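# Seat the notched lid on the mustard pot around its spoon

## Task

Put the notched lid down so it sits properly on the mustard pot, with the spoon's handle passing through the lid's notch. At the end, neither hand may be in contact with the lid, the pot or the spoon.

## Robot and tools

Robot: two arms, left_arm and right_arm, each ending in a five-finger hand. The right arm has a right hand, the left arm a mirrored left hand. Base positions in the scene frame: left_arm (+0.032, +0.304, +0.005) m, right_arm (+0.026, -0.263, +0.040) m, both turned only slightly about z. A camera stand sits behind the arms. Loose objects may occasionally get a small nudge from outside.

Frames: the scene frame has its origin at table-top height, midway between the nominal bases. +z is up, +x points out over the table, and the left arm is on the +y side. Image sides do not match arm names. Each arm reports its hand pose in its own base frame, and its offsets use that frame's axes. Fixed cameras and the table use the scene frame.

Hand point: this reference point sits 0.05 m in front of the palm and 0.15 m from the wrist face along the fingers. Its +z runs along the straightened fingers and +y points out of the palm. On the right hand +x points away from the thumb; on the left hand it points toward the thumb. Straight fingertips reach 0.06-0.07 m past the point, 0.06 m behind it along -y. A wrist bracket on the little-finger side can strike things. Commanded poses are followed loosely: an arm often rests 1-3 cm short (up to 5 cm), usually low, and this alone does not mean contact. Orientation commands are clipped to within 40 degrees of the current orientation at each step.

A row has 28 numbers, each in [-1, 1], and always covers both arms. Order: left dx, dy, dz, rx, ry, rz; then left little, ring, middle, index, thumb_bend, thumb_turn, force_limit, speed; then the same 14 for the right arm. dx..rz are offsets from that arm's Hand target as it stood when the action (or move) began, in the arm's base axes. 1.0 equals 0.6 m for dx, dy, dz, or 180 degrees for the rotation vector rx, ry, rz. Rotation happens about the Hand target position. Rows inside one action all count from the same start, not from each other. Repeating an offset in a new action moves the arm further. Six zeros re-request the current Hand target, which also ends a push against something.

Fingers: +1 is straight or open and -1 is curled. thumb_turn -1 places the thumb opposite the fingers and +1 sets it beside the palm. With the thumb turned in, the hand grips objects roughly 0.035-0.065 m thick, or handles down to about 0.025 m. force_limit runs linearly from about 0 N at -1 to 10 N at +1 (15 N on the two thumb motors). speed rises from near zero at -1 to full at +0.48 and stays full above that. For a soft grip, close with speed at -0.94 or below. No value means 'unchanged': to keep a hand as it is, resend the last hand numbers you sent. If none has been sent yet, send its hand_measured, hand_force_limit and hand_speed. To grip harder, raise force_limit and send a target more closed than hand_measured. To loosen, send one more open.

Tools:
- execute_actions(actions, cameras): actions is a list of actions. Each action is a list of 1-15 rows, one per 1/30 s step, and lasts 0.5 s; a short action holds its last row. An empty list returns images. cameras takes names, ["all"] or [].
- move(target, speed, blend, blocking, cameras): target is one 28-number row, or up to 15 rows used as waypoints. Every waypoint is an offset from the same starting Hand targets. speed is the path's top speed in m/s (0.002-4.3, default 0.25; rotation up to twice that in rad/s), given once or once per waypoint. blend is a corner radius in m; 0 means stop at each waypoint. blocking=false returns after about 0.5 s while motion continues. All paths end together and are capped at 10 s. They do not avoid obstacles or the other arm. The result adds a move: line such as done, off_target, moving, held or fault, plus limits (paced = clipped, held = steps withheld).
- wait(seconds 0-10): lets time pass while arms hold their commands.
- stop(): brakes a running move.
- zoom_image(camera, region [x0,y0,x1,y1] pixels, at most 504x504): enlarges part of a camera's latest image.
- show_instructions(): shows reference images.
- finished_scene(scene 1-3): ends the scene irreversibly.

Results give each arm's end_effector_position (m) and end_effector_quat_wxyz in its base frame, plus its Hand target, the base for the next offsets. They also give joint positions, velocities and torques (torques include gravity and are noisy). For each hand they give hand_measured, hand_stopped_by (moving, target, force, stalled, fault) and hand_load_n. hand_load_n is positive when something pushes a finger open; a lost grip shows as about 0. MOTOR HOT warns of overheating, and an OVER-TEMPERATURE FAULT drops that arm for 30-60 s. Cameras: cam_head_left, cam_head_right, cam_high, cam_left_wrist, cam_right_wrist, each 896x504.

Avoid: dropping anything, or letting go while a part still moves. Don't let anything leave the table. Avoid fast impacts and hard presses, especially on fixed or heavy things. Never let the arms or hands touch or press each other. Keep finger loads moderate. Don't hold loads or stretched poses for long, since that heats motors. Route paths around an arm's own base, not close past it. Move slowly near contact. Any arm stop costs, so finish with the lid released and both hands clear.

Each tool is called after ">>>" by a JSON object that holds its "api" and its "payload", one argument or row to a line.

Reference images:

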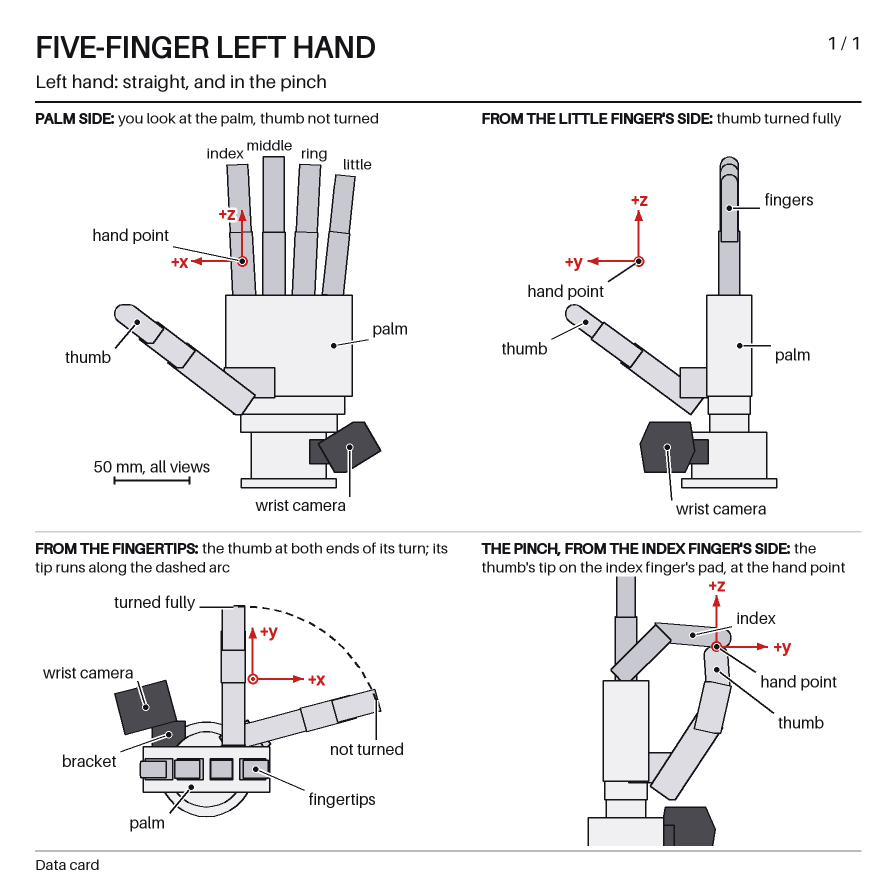

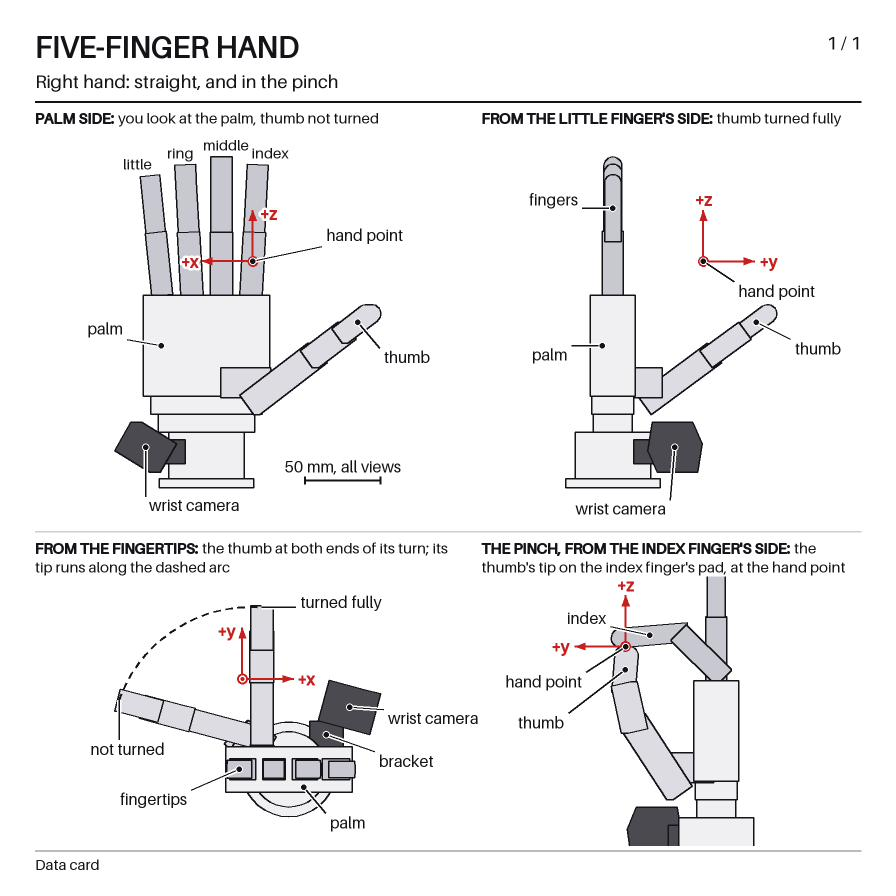

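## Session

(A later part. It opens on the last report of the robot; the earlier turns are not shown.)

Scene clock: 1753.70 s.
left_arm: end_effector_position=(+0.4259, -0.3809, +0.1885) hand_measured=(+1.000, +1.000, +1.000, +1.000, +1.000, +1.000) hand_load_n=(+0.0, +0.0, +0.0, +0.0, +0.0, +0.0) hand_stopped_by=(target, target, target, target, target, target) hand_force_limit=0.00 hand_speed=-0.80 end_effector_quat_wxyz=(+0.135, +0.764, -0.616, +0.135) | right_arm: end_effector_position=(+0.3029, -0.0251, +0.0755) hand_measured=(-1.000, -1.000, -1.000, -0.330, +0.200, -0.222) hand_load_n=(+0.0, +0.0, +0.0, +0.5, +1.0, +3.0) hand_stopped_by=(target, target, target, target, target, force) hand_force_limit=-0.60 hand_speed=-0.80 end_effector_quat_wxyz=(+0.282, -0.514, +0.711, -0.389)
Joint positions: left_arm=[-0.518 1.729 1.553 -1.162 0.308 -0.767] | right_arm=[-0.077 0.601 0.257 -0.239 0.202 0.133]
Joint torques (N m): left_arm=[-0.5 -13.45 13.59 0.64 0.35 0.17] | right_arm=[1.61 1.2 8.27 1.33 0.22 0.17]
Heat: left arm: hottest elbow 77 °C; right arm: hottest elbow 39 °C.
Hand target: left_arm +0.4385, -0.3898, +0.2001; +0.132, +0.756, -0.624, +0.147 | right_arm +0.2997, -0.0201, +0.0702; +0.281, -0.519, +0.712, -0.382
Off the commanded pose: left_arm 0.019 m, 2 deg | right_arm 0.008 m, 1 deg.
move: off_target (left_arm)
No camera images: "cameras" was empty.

>>> {"api": "move", "payload": {
  "target": [
    [0,0,0,0,0,0,1,1,1,1,1,1,0,-0.8,0,0,0,0,0,0,-1,-1,-1,-0.33,0.2,0.1,-0.3,-0.3],
    [0,0,0,0,0,0,1,1,1,1,1,1,0,-0.8,-0.0165,0.0143,-0.05,-0.0515,0.0208,-0.022,-1,-1,-1,-0.33,0.2,0.1,-0.3,-0.3],
    [0,0,0,0,0,0,1,1,1,1,1,1,0,-0.8,-0.0165,0.0143,-0.134,-0.0515,0.0208,-0.022,-1,-1,-1,-0.33,0.2,0.1,-0.3,-0.3]
  ],
  "speed": 0.1,
  "cameras": ["cam_right_wrist","cam_left_wrist"]
}}

>>> {"api": "zoom_image", "payload": {
  "camera": "cam_left_wrist",
  "region": [220, 190, 420, 340]
}}

Scene clock: 1796.00 s.
left_arm: end_effector_position=(+0.4259, -0.3809, +0.1885) hand_measured=(+1.000, +1.000, +1.000, +1.000, +1.000, +1.000) hand_load_n=(+0.0, +0.0, +0.0, +0.0, +0.0, +0.0) hand_stopped_by=(target, target, target, target, target, target) hand_force_limit=0.00 hand_speed=-0.80 end_effector_quat_wxyz=(+0.135, +0.764, -0.616, +0.135) | right_arm: end_effector_position=(+0.2934, -0.0139, -0.0043) hand_measured=(-1.000, -1.000, -1.000, -0.330, +0.200, +0.100) hand_load_n=(+0.0, +0.0, +0.0, +0.0, +0.0, +0.0) hand_stopped_by=(target, target, target, target, target, target) hand_force_limit=-0.30 hand_speed=-0.30 end_effector_quat_wxyz=(+0.201, -0.522, +0.706, -0.433)
Joint positions: left_arm=[-0.518 1.729 1.553 -1.162 0.308 -0.767] | right_arm=[0.181 0.929 0.14 0.094 0.556 0.213]
Joint torques (N m): left_arm=[-0.56 -13.45 13.59 0.65 0.35 0.17] | right_arm=[1.55 0.73 5.76 1.95 0.36 0.16]
Heat: left arm: hottest elbow 78 °C; right arm: hottest elbow 39 °C.
Hand target: left_arm +0.4385, -0.3898, +0.2001; +0.132, +0.756, -0.624, +0.147 | right_arm +0.2898, -0.0115, -0.0101; +0.201, -0.527, +0.705, -0.430
Off the commanded pose: left_arm 0.019 m, 2 deg | right_arm 0.007 m, 1 deg.
move: off_target (left_arm)
camera_calibration:
cam_left_wrist: T_world_to_cam=[[0.996522, -0.0240016, 0.079795, -0.453172], [-0.0768877, -0.633978, 0.76952, -0.34953], [0.0321185, -0.772979, -0.633619, -0.0792648], [0, 0, 0, 1]] pos_world=[0.427268, -0.293741, 0.254908]
cam_right_wrist: T_world_to_cam=[[-0.670515, -0.18251, -0.719096, 0.186464], [-0.170159, 0.981263, -0.0903857, 0.0683546], [0.722119, 0.0617556, -0.689007, -0.101469], [0, 0, 0, 1]] pos_world=[0.209931, -0.0267761, 0.0703509]
Images, in order (width x height): cam_left_wrist 896x504, cam_right_wrist 896x504.

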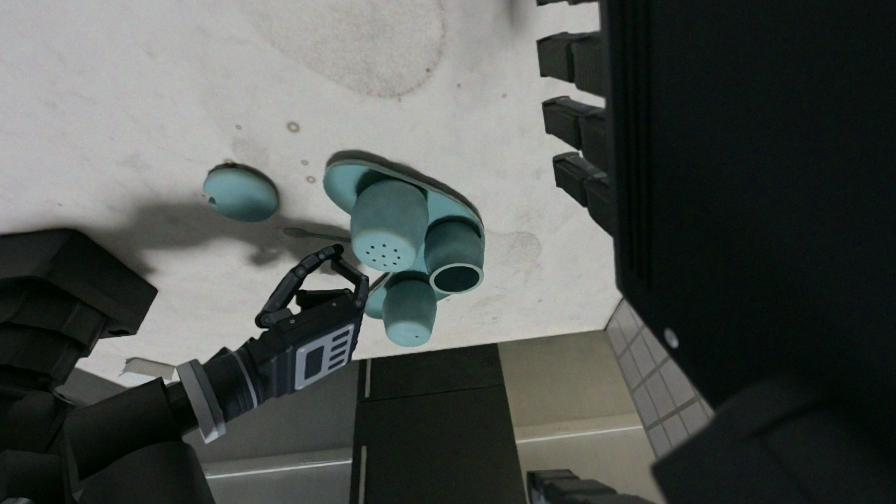

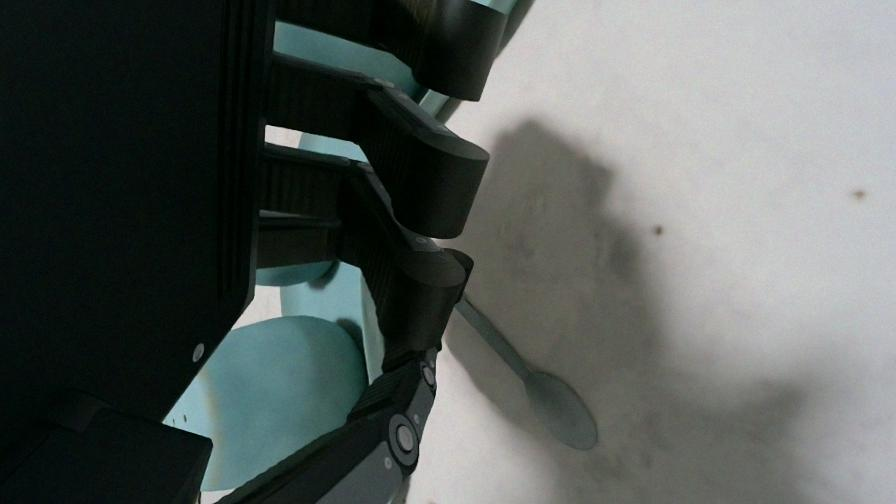

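Scaled by 2.520 from the camera's 896x504 image, which has a finer 1280x720 frame.

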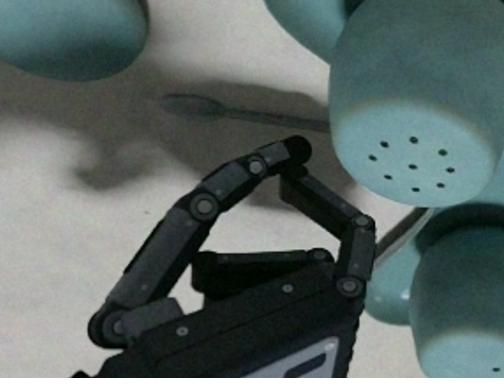

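>>> {"api": "move", "payload": {
  "target": [
    [0,0,0,0,0,0,1,1,1,1,1,1,0,-0.8,-0.004,-0.0125,0.005,0,0,0,-1,-1,-1,-0.33,0.2,0.1,-0.3,-0.3],
    [0,0,0,0,0,0,1,1,1,1,1,1,0,-0.8,-0.004,-0.0125,-0.013,0,0,0,-1,-1,-1,-0.33,0.2,0.1,-0.3,-0.3]
  ],
  "speed": 0.1,
  "cameras": ["cam_right_wrist","cam_left_wrist"]
}}

>>> {"api": "zoom_image", "payload": {
  "camera": "cam_left_wrist",
  "region": [260, 200, 400, 305]
}}

Scene clock: 1823.80 s.
left_arm: end_effector_position=(+0.4259, -0.3809, +0.1885) hand_measured=(+1.000, +1.000, +1.000, +1.000, +1.000, +1.000) hand_load_n=(+0.0, +0.0, +0.0, +0.0, +0.0, +0.0) hand_stopped_by=(target, target, target, target, target, target) hand_force_limit=0.00 hand_speed=-0.80 end_effector_quat_wxyz=(+0.135, +0.764, -0.616, +0.135) | right_arm: end_effector_position=(+0.2914, -0.0140, -0.0125) hand_measured=(-1.000, -1.000, -1.000, -0.330, +0.200, +0.100) hand_load_n=(+0.0, +0.0, +0.0, +0.0, +0.0, +0.0) hand_stopped_by=(target, target, target, target, target, target) hand_force_limit=-0.30 hand_speed=-0.30 end_effector_quat_wxyz=(+0.208, -0.527, +0.703, -0.430)
Joint positions: left_arm=[-0.518 1.729 1.553 -1.162 0.308 -0.767] | right_arm=[0.167 0.96 0.117 0.162 0.528 0.195]
Joint torques (N m): left_arm=[-0.56 -13.39 13.6 0.64 0.35 0.17] | right_arm=[-0.85 0.38 5.7 2.06 0.22 0.06]
Heat: left arm: hottest elbow 78 °C; right arm: hottest elbow 39 °C.
Hand target: left_arm +0.4385, -0.3898, +0.2001; +0.132, +0.756, -0.624, +0.147 | right_arm +0.2872, -0.0191, -0.0182; +0.201, -0.527, +0.705, -0.430
Off the commanded pose: left_arm 0.019 m, 2 deg | right_arm 0.008 m, 1 deg.
move: off_target (left_arm)
camera_calibration:
cam_left_wrist: T_world_to_cam=[[0.996522, -0.0240016, 0.079795, -0.453172], [-0.0768877, -0.633978, 0.76952, -0.34953], [0.0321185, -0.772979, -0.633619, -0.0792648], [0, 0, 0, 1]] pos_world=[0.427268, -0.293741, 0.254908]
cam_right_wrist: T_world_to_cam=[[-0.665316, -0.189355, -0.722149, 0.177568], [-0.186563, 0.978779, -0.0847654, 0.072113], [0.722876, 0.0783303, -0.686524, -0.105591], [0, 0, 0, 1]] pos_world=[0.207921, -0.0286885, 0.0618522]
Images, in order (width x height): cam_left_wrist 896x504, cam_right_wrist 896x504.

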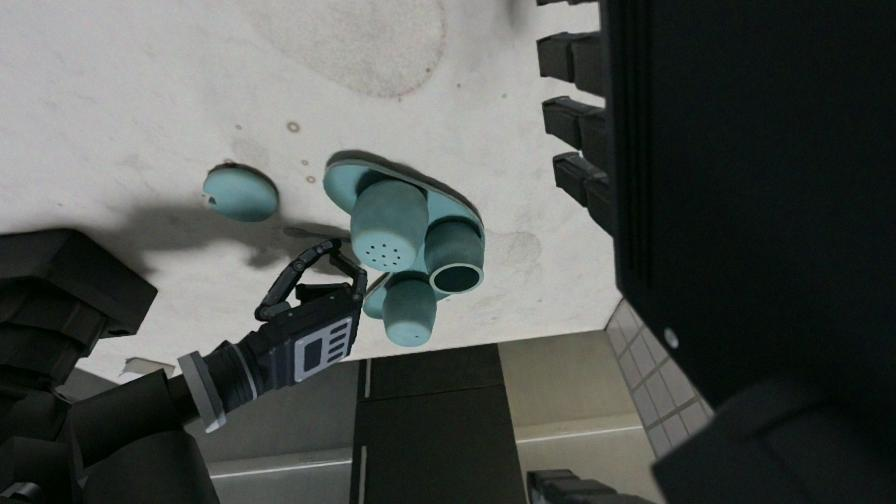

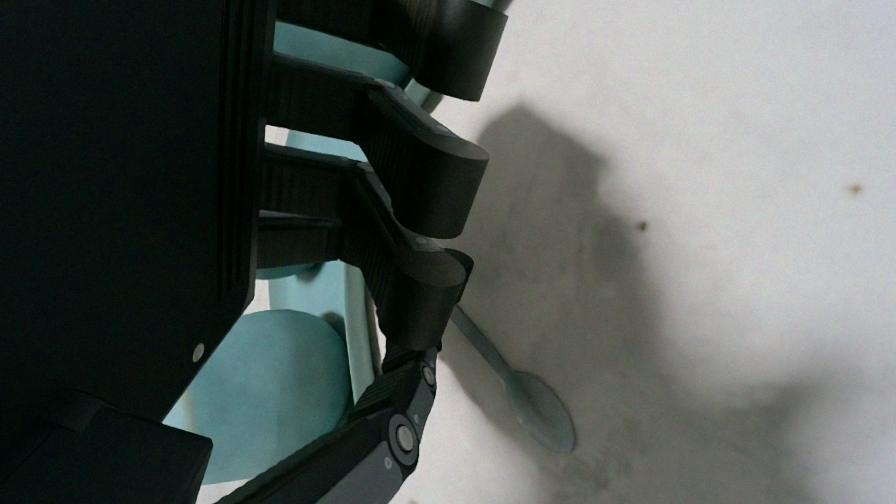

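Scaled by 3.600 from the camera's 896x504 image, which has a finer 1280x720 frame.

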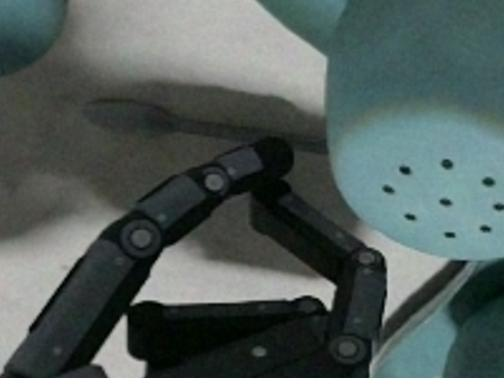

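>>> {"api": "move", "payload": {
  "target": [
    [0,0,0,0,0,0,1,1,1,1,1,1,0,-0.8,-0.002,-0.012,0.02,0,0,0,-1,-1,-1,-0.33,0.2,0.1,-0.3,-0.3],
    [0,0,0,0,0,0,1,1,1,1,1,1,0,-0.8,-0.002,-0.012,0.0,0,0,0,-1,-1,-1,-0.33,0.2,0.1,-0.3,-0.3]
  ],
  "speed": 0.1,
  "cameras": ["cam_right_wrist","cam_left_wrist"]
}}

>>> {"api": "zoom_image", "payload": {
  "camera": "cam_left_wrist",
  "region": [260, 200, 400, 305]
}}

Scene clock: 1831.30 s.
left_arm: end_effector_position=(+0.4259, -0.3809, +0.1885) hand_measured=(+1.000, +1.000, +1.000, +1.000, +1.000, +1.000) hand_load_n=(+0.0, +0.0, +0.0, +0.0, +0.0, +0.0) hand_stopped_by=(target, target, target, target, target, target) hand_force_limit=0.00 hand_speed=-0.80 end_effector_quat_wxyz=(+0.135, +0.764, -0.616, +0.135) | right_arm: end_effector_position=(+0.2903, -0.0213, -0.0124) hand_measured=(-1.000, -1.000, -1.000, -0.330, +0.200, +0.100) hand_load_n=(+0.0, +0.0, +0.0, +0.0, +0.0, +0.0) hand_stopped_by=(target, target, target, target, target, target) hand_force_limit=-0.30 hand_speed=-0.30 end_effector_quat_wxyz=(+0.208, -0.527, +0.703, -0.430)
Joint positions: left_arm=[-0.518 1.729 1.553 -1.162 0.308 -0.767] | right_arm=[0.125 0.949 0.109 0.173 0.495 0.164]
Joint torques (N m): left_arm=[-0.44 -13.45 13.59 0.64 0.35 0.17] | right_arm=[-0.73 0.21 5.7 1.92 0.2 0.1]
Heat: left arm: hottest elbow 78 °C; right arm: hottest elbow 39 °C.
Hand target: left_arm +0.4385, -0.3898, +0.2001; +0.132, +0.756, -0.624, +0.147 | right_arm +0.2861, -0.0262, -0.0180; +0.201, -0.527, +0.705, -0.430
Off the commanded pose: left_arm 0.019 m, 2 deg | right_arm 0.009 m, 1 deg.
move: off_target (left_arm)
camera_calibration:
cam_left_wrist: T_world_to_cam=[[0.996522, -0.0240016, 0.079795, -0.453172], [-0.0768877, -0.633978, 0.76952, -0.34953], [0.0321185, -0.772979, -0.633619, -0.0792648], [0, 0, 0, 1]] pos_world=[0.427268, -0.293741, 0.254908]
cam_right_wrist: T_world_to_cam=[[-0.665186, -0.189498, -0.722232, 0.175546], [-0.186647, 0.978752, -0.0848981, 0.0792026], [0.722973, 0.0783294, -0.686421, -0.104247], [0, 0, 0, 1]] pos_world=[0.206921, -0.0360885, 0.0619521]
Images, in order (width x height): cam_left_wrist 896x504, cam_right_wrist 896x504.

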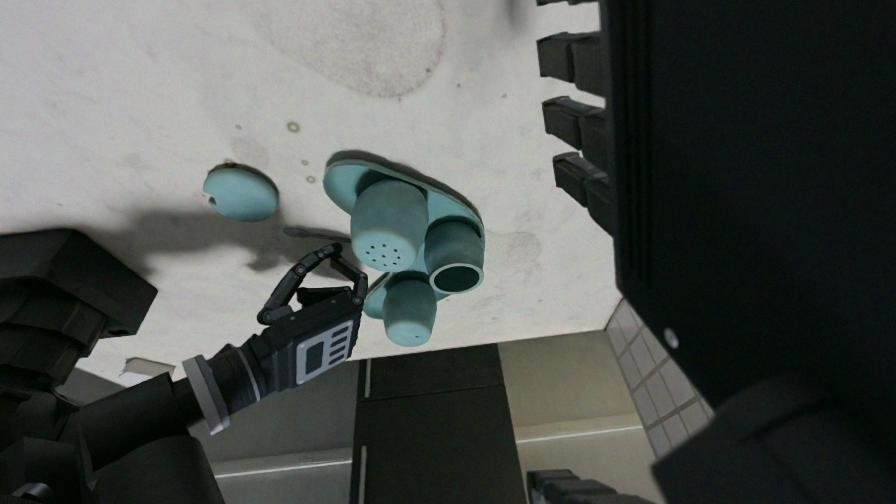

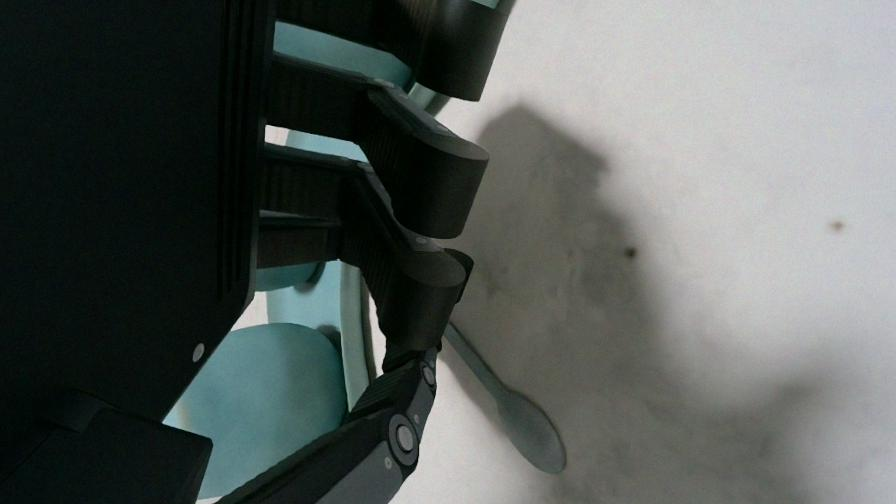

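Scaled by 3.600 from the camera's 896x504 image, which has a finer 1280x720 frame.

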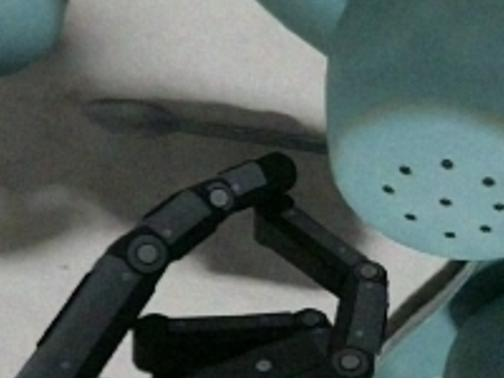

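>>> {"api": "move", "payload": {
  "target": [
    [0,0,0,0,0,0,1,1,1,1,1,1,0,-0.8,0,0.002,-0.013,0,0,0,-1,-1,-1,-0.33,0.2,0.1,-0.3,-0.3]
  ],
  "speed": 0.05,
  "cameras": ["cam_right_wrist","cam_left_wrist"]
}}

>>> {"api": "zoom_image", "payload": {
  "camera": "cam_left_wrist",
  "region": [260, 200, 400, 305]
}}

Scene clock: 1860.63 s.
left_arm: end_effector_position=(+0.4259, -0.3809, +0.1885) hand_measured=(+1.000, +1.000, +1.000, +1.000, +1.000, +1.000) hand_load_n=(+0.0, +0.0, +0.0, -0.5, +0.0, +0.0) hand_stopped_by=(target, target, target, target, target, target) hand_force_limit=0.00 hand_speed=-0.80 end_effector_quat_wxyz=(+0.135, +0.764, -0.616, +0.135) | right_arm: end_effector_position=(+0.2910, -0.0217, -0.0200) hand_measured=(-1.000, -1.000, -1.000, -0.330, +0.200, +0.100) hand_load_n=(+0.0, +0.0, +0.0, -0.5, +0.0, +0.0) hand_stopped_by=(target, target, target, target, target, target) hand_force_limit=-0.30 hand_speed=-0.30 end_effector_quat_wxyz=(+0.207, -0.527, +0.703, -0.431)
Joint positions: left_arm=[-0.518 1.729 1.553 -1.162 0.308 -0.767] | right_arm=[0.125 1.008 0.1 0.241 0.497 0.164]
Joint torques (N m): left_arm=[-0.5 -13.45 13.59 0.65 0.35 0.17] | right_arm=[0.09 0.44 5.12 2.22 0.29 0.11]
Heat: left arm: hottest elbow 78 °C; right arm: hottest elbow 38 °C.
Hand target: left_arm +0.4385, -0.3898, +0.2001; +0.132, +0.756, -0.624, +0.147 | right_arm +0.2861, -0.0251, -0.0259; +0.201, -0.527, +0.705, -0.430
Off the commanded pose: left_arm 0.019 m, 2 deg | right_arm 0.008 m, 1 deg.
move: off_target (left_arm)
camera_calibration:
cam_left_wrist: T_world_to_cam=[[0.996522, -0.0240016, 0.079795, -0.453172], [-0.0768877, -0.633978, 0.76952, -0.34953], [0.0321185, -0.772979, -0.633619, -0.0792648], [0, 0, 0, 1]] pos_world=[0.427268, -0.293741, 0.254908]
cam_right_wrist: T_world_to_cam=[[-0.665402, -0.189278, -0.72209, 0.170483], [-0.184818, 0.978976, -0.0863057, 0.0784709], [0.723244, 0.0760271, -0.686395, -0.110032], [0, 0, 0, 1]] pos_world=[0.207522, -0.036187, 0.0543512]
Images, in order (width x height): cam_left_wrist 896x504, cam_right_wrist 896x504.

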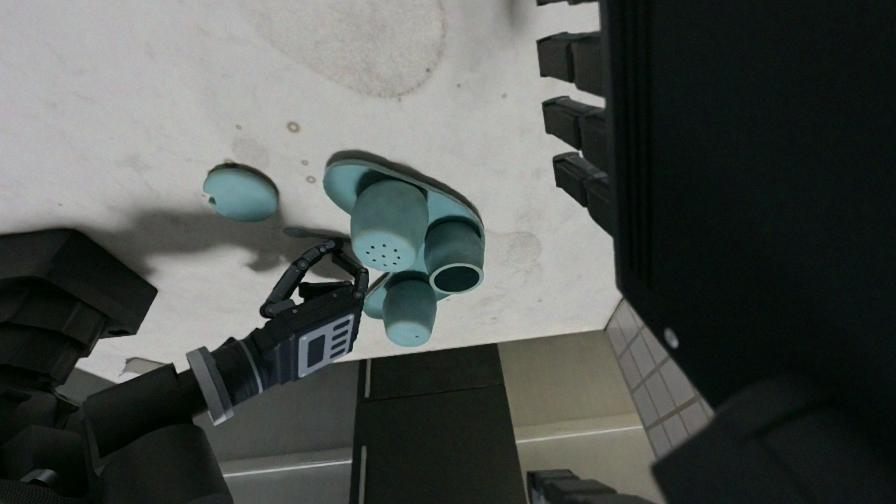

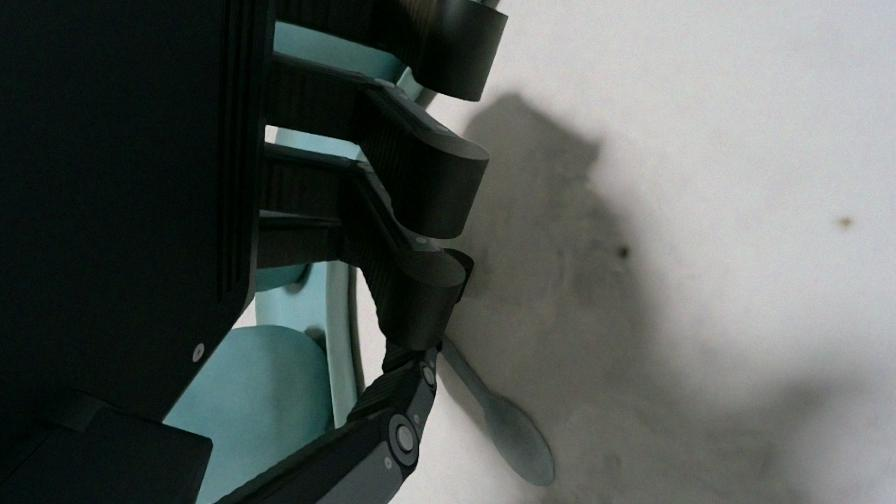

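Scaled by 3.600 from the camera's 896x504 image, which has a finer 1280x720 frame.

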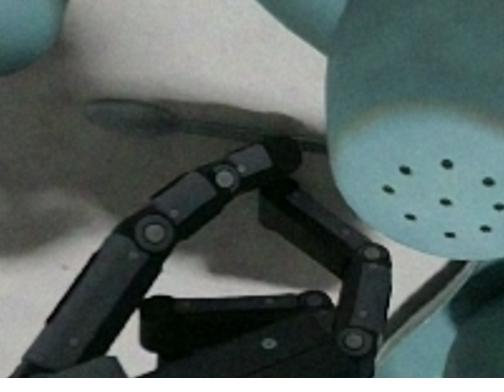

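>>> {"api": "move", "payload": {
  "target": [
    [0,0,0,0,0,0,1,1,1,1,1,1,0,-0.8,0.0067,0.02,0.001,0,0,0,-1,-1,-1,-0.33,0.2,0.15,-0.3,-0.3]
  ],
  "speed": 0.04,
  "cameras": ["cam_right_wrist","cam_left_wrist"]
}}

>>> {"api": "zoom_image", "payload": {
  "camera": "cam_left_wrist",
  "region": [260, 200, 400, 305]
}}

Scene clock: 1879.37 s.
left_arm: end_effector_position=(+0.4259, -0.3809, +0.1885) hand_measured=(+1.000, +1.000, +1.000, +1.000, +1.000, +1.000) hand_load_n=(+0.0, +0.0, +0.0, +0.0, +0.0, +0.0) hand_stopped_by=(target, target, target, target, target, target) hand_force_limit=0.00 hand_speed=-0.80 end_effector_quat_wxyz=(+0.135, +0.764, -0.616, +0.135) | right_arm: end_effector_position=(+0.2896, -0.0212, -0.0211) hand_measured=(-1.000, -1.000, -1.000, -0.330, +0.200, +0.150) hand_load_n=(+0.5, +0.0, +0.0, -0.5, +0.0, +0.0) hand_stopped_by=(target, target, target, target, target, target) hand_force_limit=-0.30 hand_speed=-0.30 end_effector_quat_wxyz=(+0.199, -0.518, +0.707, -0.440)
Joint positions: left_arm=[-0.518 1.729 1.553 -1.162 0.308 -0.767] | right_arm=[0.161 1.023 0.1 0.241 0.557 0.197]
Joint torques (N m): left_arm=[-0.44 -13.45 13.6 0.65 0.35 0.17] | right_arm=[1.67 0.85 6.54 1.5 0.08 0.17]
Heat: left arm: hottest elbow 78 °C; right arm: hottest elbow 38 °C.
Hand target: left_arm +0.4385, -0.3898, +0.2001; +0.132, +0.756, -0.624, +0.147 | right_arm +0.2901, -0.0130, -0.0252; +0.201, -0.527, +0.705, -0.430
Off the commanded pose: left_arm 0.019 m, 2 deg | right_arm 0.009 m, 2 deg.
move: off_target (left_arm)
camera_calibration:
cam_left_wrist: T_world_to_cam=[[0.996522, -0.0240016, 0.079795, -0.453172], [-0.0768877, -0.633978, 0.76952, -0.34953], [0.0321185, -0.772979, -0.633619, -0.0792648], [0, 0, 0, 1]] pos_world=[0.427268, -0.293741, 0.254908]
cam_right_wrist: T_world_to_cam=[[-0.667901, -0.18153, -0.721772, 0.169758], [-0.157532, 0.982306, -0.101282, 0.0695545], [0.727387, 0.0460558, -0.684681, -0.111629], [0, 0, 0, 1]] pos_world=[0.205536, -0.0323665, 0.0531412]
Images, in order (width x height): cam_left_wrist 896x504, cam_right_wrist 896x504.

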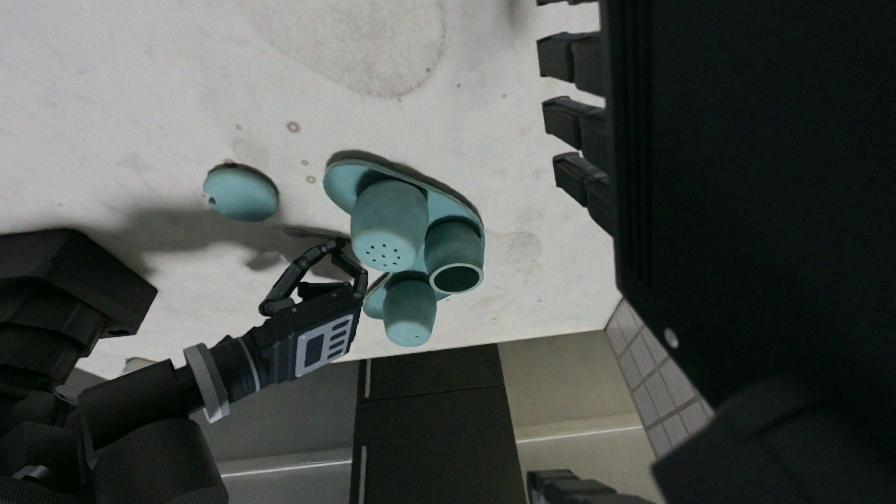

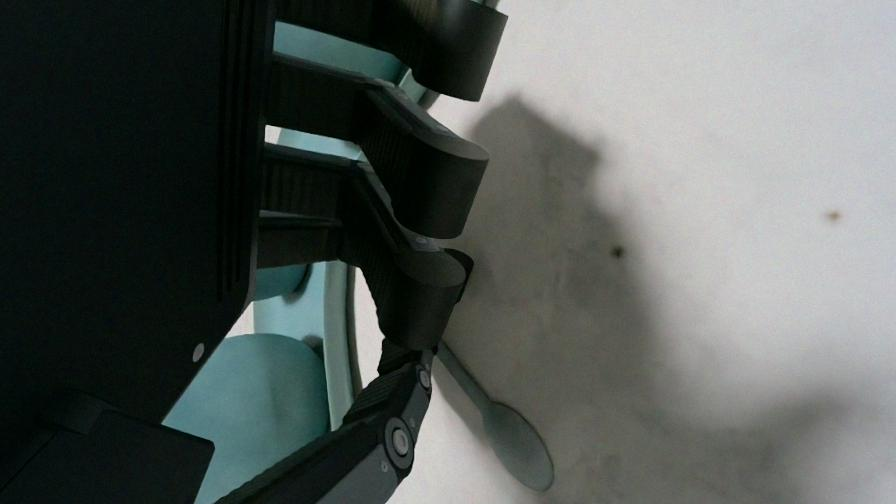

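Scaled by 3.600 from the camera's 896x504 image, which has a finer 1280x720 frame.

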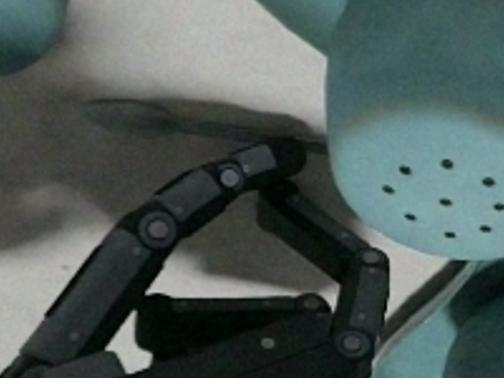

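>>> {"api": "move", "payload": {
  "target": [
    [0,0,0,0,0,0,1,1,1,1,1,1,0,-0.8,0.003,0.013,0.010,0,0,0,-1,-1,-1,-0.33,0.2,0.15,-0.3,-0.3]
  ],
  "speed": 0.04,
  "cameras": ["cam_right_wrist","cam_left_wrist"]
}}

>>> {"api": "zoom_image", "payload": {
  "camera": "cam_left_wrist",
  "region": [260, 200, 400, 305]
}}

Scene clock: 1885.70 s.
left_arm: end_effector_position=(+0.4259, -0.3809, +0.1885) hand_measured=(+1.000, +1.000, +1.000, +1.000, +1.000, +1.000) hand_load_n=(+0.0, +0.0, +0.0, +0.0, +0.0, +0.0) hand_stopped_by=(target, target, target, target, target, target) hand_force_limit=0.00 hand_speed=-0.80 end_effector_quat_wxyz=(+0.135, +0.764, -0.616, +0.135) | right_arm: end_effector_position=(+0.2879, -0.0147, -0.0212) hand_measured=(-1.000, -1.000, -1.000, -0.330, +0.200, +0.150) hand_load_n=(+0.0, +0.0, +0.0, -0.5, +0.0, +0.0) hand_stopped_by=(target, target, target, target, target, target) hand_force_limit=-0.30 hand_speed=-0.30 end_effector_quat_wxyz=(+0.195, -0.519, +0.708, -0.438)
Joint positions: left_arm=[-0.518 1.729 1.553 -1.162 0.308 -0.767] | right_arm=[0.202 1.018 0.107 0.205 0.589 0.229]
Joint torques (N m): left_arm=[-0.44 -13.45 13.59 0.65 0.35 0.17] | right_arm=[2.08 -0.73 7.58 0.4 0.01 0.19]
Heat: left arm: hottest elbow 78 °C; right arm: hottest elbow 38 °C.
Hand target: left_arm +0.4385, -0.3898, +0.2001; +0.132, +0.756, -0.624, +0.147 | right_arm +0.2920, -0.0053, -0.0192; +0.201, -0.527, +0.705, -0.430
Off the commanded pose: left_arm 0.019 m, 2 deg | right_arm 0.010 m, 2 deg.
move: off_target (left_arm)
camera_calibration:
cam_left_wrist: T_world_to_cam=[[0.996522, -0.0240016, 0.079795, -0.453172], [-0.0768877, -0.633978, 0.76952, -0.34953], [0.0321185, -0.772979, -0.633619, -0.0792648], [0, 0, 0, 1]] pos_world=[0.427268, -0.293741, 0.254908]
cam_right_wrist: T_world_to_cam=[[-0.673375, -0.181332, -0.716719, 0.171409], [-0.156539, 0.982444, -0.101488, 0.0625476], [0.722539, 0.043855, -0.689938, -0.109509], [0, 0, 0, 1]] pos_world=[0.204338, -0.0255651, 0.0536452]
Images, in order (width x height): cam_left_wrist 896x504, cam_right_wrist 896x504.

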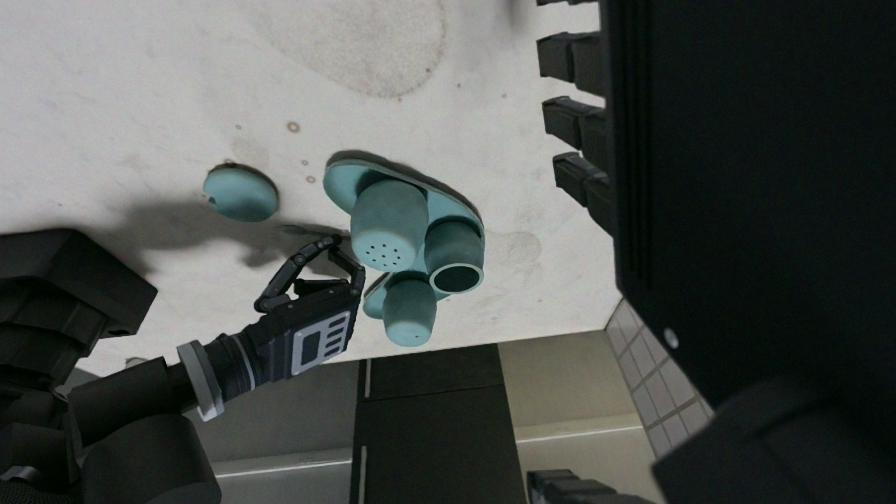

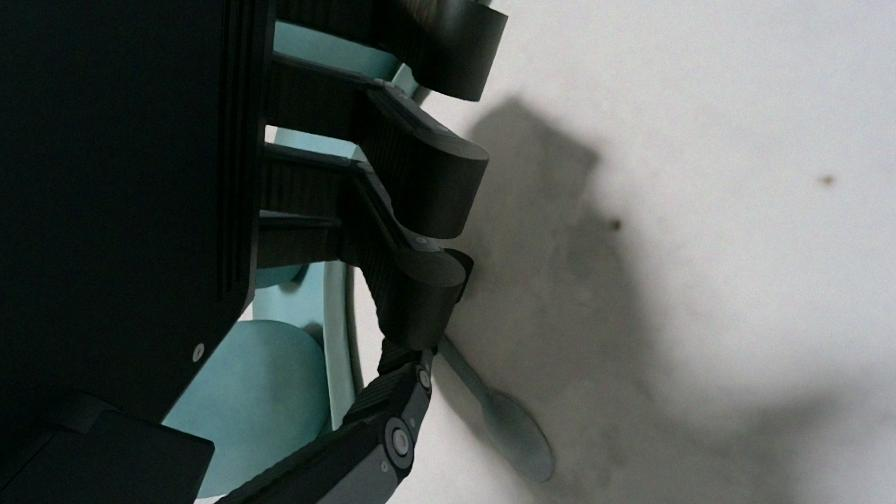

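Scaled by 3.600 from the camera's 896x504 image, which has a finer 1280x720 frame.

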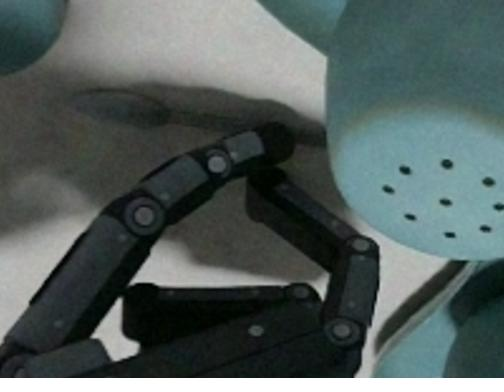

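>>> {"api": "move", "payload": {
  "target": [
    [0,0,0,0,0,0,1,1,1,1,1,1,0,-0.8,0,0,0,0,0,0,-1,-1,-1,-0.33,0.2,-0.6,-0.4,-0.8]
  ],
  "speed": 0.04,
  "cameras": ["cam_right_wrist","cam_left_wrist"]
}}

>>> {"api": "zoom_image", "payload": {
  "camera": "cam_left_wrist",
  "region": [260, 200, 400, 305]
}}

Scene clock: 1892.33 s.
left_arm: end_effector_position=(+0.4259, -0.3809, +0.1885) hand_measured=(+1.000, +1.000, +1.000, +1.000, +1.000, +1.000) hand_load_n=(+0.0, +0.0, +0.0, +0.0, +0.0, +0.0) hand_stopped_by=(target, target, target, target, target, target) hand_force_limit=0.00 hand_speed=-0.80 end_effector_quat_wxyz=(+0.135, +0.764, -0.616, +0.135) | right_arm: end_effector_position=(+0.2902, -0.0094, -0.0200) hand_measured=(-1.000, -1.000, -1.000, -0.330, +0.200, -0.236) hand_load_n=(+0.0, +0.0, +0.0, +0.5, +0.0, +5.5) hand_stopped_by=(target, target, target, target, target, force) hand_force_limit=-0.40 hand_speed=-0.80 end_effector_quat_wxyz=(+0.204, -0.517, +0.709, -0.434)
Joint positions: left_arm=[-0.518 1.729 1.553 -1.162 0.308 -0.767] | right_arm=[0.211 1.017 0.11 0.204 0.582 0.246]
Joint torques (N m): left_arm=[-0.5 -13.45 13.59 0.65 0.35 0.17] | right_arm=[0.85 -0.21 7.27 0.49 0.27 0.05]
Heat: left arm: hottest elbow 78 °C; right arm: hottest elbow 38 °C.
Hand target: left_arm +0.4385, -0.3898, +0.2001; +0.132, +0.756, -0.624, +0.147 | right_arm +0.2919, -0.0052, -0.0193; +0.201, -0.527, +0.705, -0.430
Off the commanded pose: left_arm 0.019 m, 2 deg | right_arm 0.005 m, 1 deg.
move: off_target (left_arm)
camera_calibration:
cam_left_wrist: T_world_to_cam=[[0.996522, -0.0240016, 0.079795, -0.453172], [-0.0768877, -0.633978, 0.76952, -0.34953], [0.0321185, -0.772979, -0.633619, -0.0792648], [0, 0, 0, 1]] pos_world=[0.427268, -0.293741, 0.254908]
cam_right_wrist: T_world_to_cam=[[-0.665637, -0.172276, -0.726118, 0.172442], [-0.161093, 0.98322, -0.0855998, 0.0595011], [0.728681, 0.0599943, -0.682221, -0.112072], [0, 0, 0, 1]] pos_world=[0.206034, -0.0220714, 0.0538484]
Images, in order (width x height): cam_left_wrist 896x504, cam_right_wrist 896x504.

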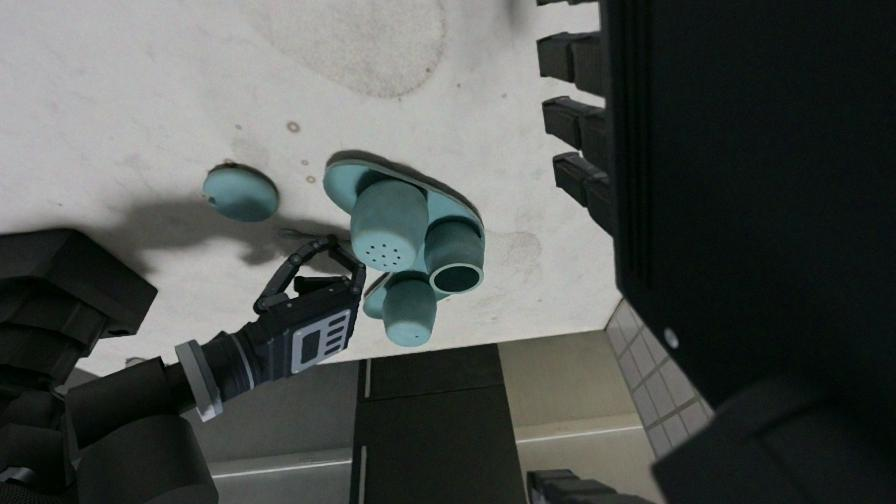

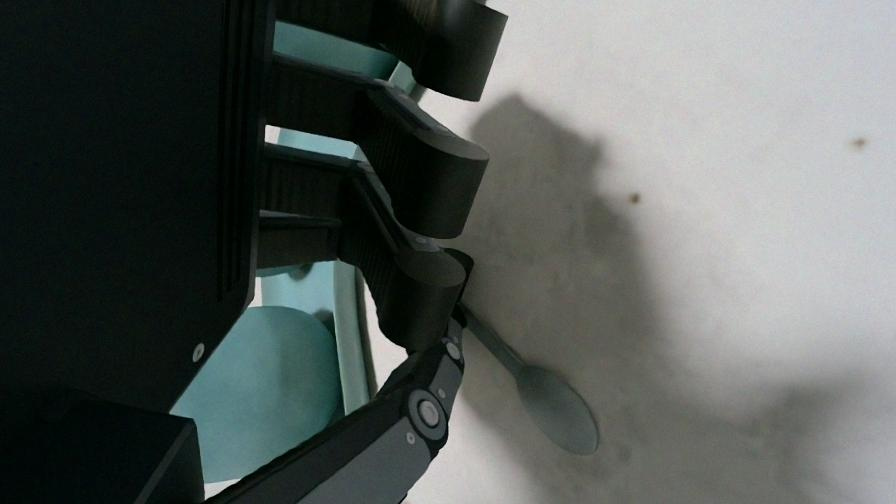

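Scaled by 3.600 from the camera's 896x504 image, which has a finer 1280x720 frame.

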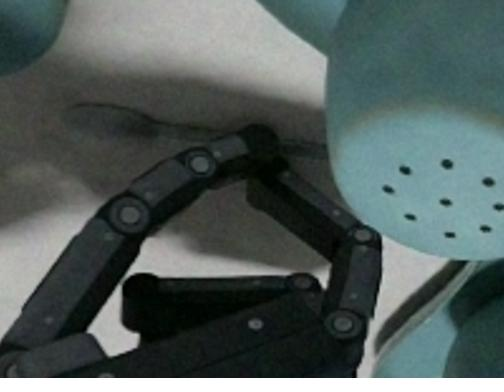

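>>> {"api": "move", "payload": {
  "target": [
    [0,0,0,0,0,0,1,1,1,1,1,1,0,-0.8,0,0,0.05,0.0515,-0.0208,0,-1,-1,-1,-0.33,0.2,-0.2,-0.3,-0.1],
    [0,0,0,0,0,0,1,1,1,1,1,1,0,-0.8,0,0,0.08,0.0515,-0.0208,0,-1,-1,-1,-0.33,0.6,0,-0.3,-0.1],
    [0,0,0,0,0,0,1,1,1,1,1,1,0,-0.8,0,0,0.08,0.0515,-0.0208,0,-1,-1,-0.44,-1,0.6,0,-0.3,-0.1],
    [0,0,0,0,0,0,1,1,1,1,1,1,0,-0.8,0,0,0.08,0.0515,-0.0208,0,-1,-1,-0.44,-1,0.6,-0.55,-0.3,-0.1],
    [0,0,0,0,0,0,1,1,1,1,1,1,0,-0.8,0,0,0.08,0.0515,-0.0208,0,-1,-1,-0.44,-1,0.19,-0.55,-0.3,-0.1]
  ],
  "speed": 0.1,
  "cameras": ["cam_right_wrist","cam_left_wrist"]
}}

>>> {"api": "zoom_image", "payload": {
  "camera": "cam_left_wrist",
  "region": [220, 240, 400, 375]
}}

Scene clock: 1931.77 s.
left_arm: end_effector_position=(+0.4259, -0.3809, +0.1885) hand_measured=(+1.000, +1.000, +1.000, +1.000, +1.000, +1.000) hand_load_n=(+0.0, +0.0, +0.0, +0.0, +0.0, +0.0) hand_stopped_by=(target, target, target, target, target, target) hand_force_limit=0.00 hand_speed=-0.80 end_effector_quat_wxyz=(+0.135, +0.764, -0.616, +0.135) | right_arm: end_effector_position=(+0.2740, -0.0037, +0.0045) hand_measured=(-1.000, -1.000, -0.440, -1.000, +0.228, -0.550) hand_load_n=(+0.0, +0.0, +0.0, -3.5, +9.5, +1.0) hand_stopped_by=(target, target, target, target, force, target) hand_force_limit=-0.30 hand_speed=-0.10 end_effector_quat_wxyz=(+0.250, -0.511, +0.730, -0.379)
Joint positions: left_arm=[-0.518 1.729 1.553 -1.162 0.308 -0.767] | right_arm=[0.096 0.699 0.113 -0.098 0.378 0.264]
Joint torques (N m): left_arm=[-0.5 -13.45 13.6 0.65 0.35 0.17] | right_arm=[-0.85 0.5 11.48 1.07 0.18 0.23]
Heat: left arm: hottest elbow 78 °C; right arm: hottest elbow 39 °C.
Hand target: left_arm +0.4385, -0.3898, +0.2001; +0.132, +0.756, -0.624, +0.147 | right_arm +0.2919, -0.0053, +0.0286; +0.266, -0.495, +0.730, -0.389
Off the commanded pose: left_arm 0.019 m, 2 deg | right_arm 0.030 m, 3 deg.
move: off_target (left_arm, right_arm); target 2's new numbers were sent with right_arm's hand 0.030 m and 3 deg from that target; target 3's new numbers were sent with right_arm's hand 0.030 m and 3 deg from that target; target 4's new numbers were sent with right_arm's hand 0.030 m and 3 deg from that target; target 5's new numbers were sent with right_arm's hand 0.030 m and 3 deg from that target
camera_calibration:
cam_left_wrist: T_world_to_cam=[[0.996522, -0.0240016, 0.079795, -0.453172], [-0.0768877, -0.633978, 0.76952, -0.34953], [0.0321185, -0.772979, -0.633619, -0.0792648], [0, 0, 0, 1]] pos_world=[0.427268, -0.293741, 0.254908]
cam_right_wrist: T_world_to_cam=[[-0.658303, -0.0867011, -0.747743, 0.178839], [-0.192557, 0.979691, 0.0559294, 0.0613216], [0.727708, 0.180802, -0.661628, -0.0832456], [0, 0, 0, 1]] pos_world=[0.190117, -0.0295197, 0.0752186]
Images, in order (width x height): cam_left_wrist 896x504, cam_right_wrist 896x504.

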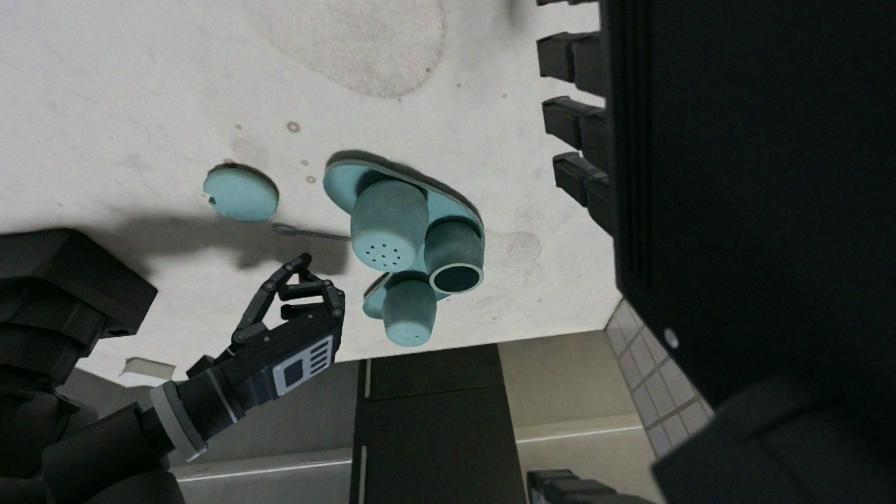

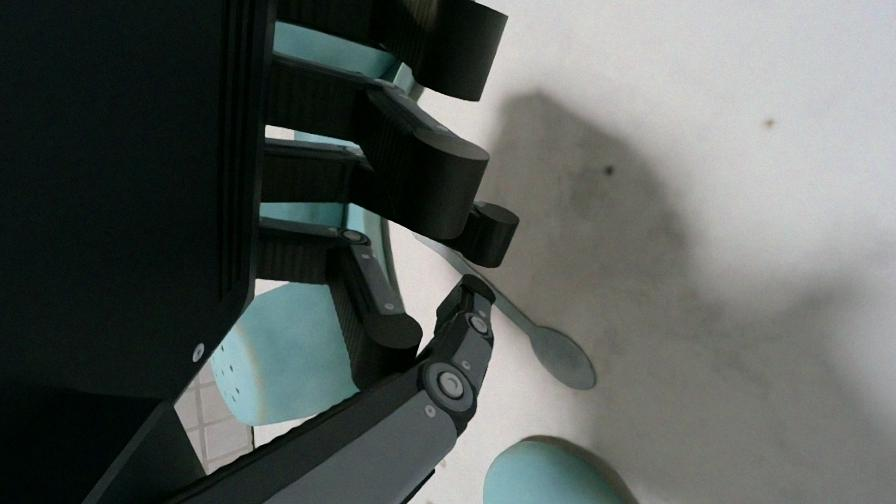

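Scaled by 2.800 from the camera's 896x504 image, which has a finer 1280x720 frame.

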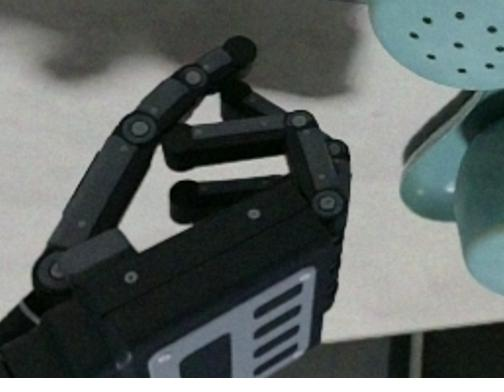

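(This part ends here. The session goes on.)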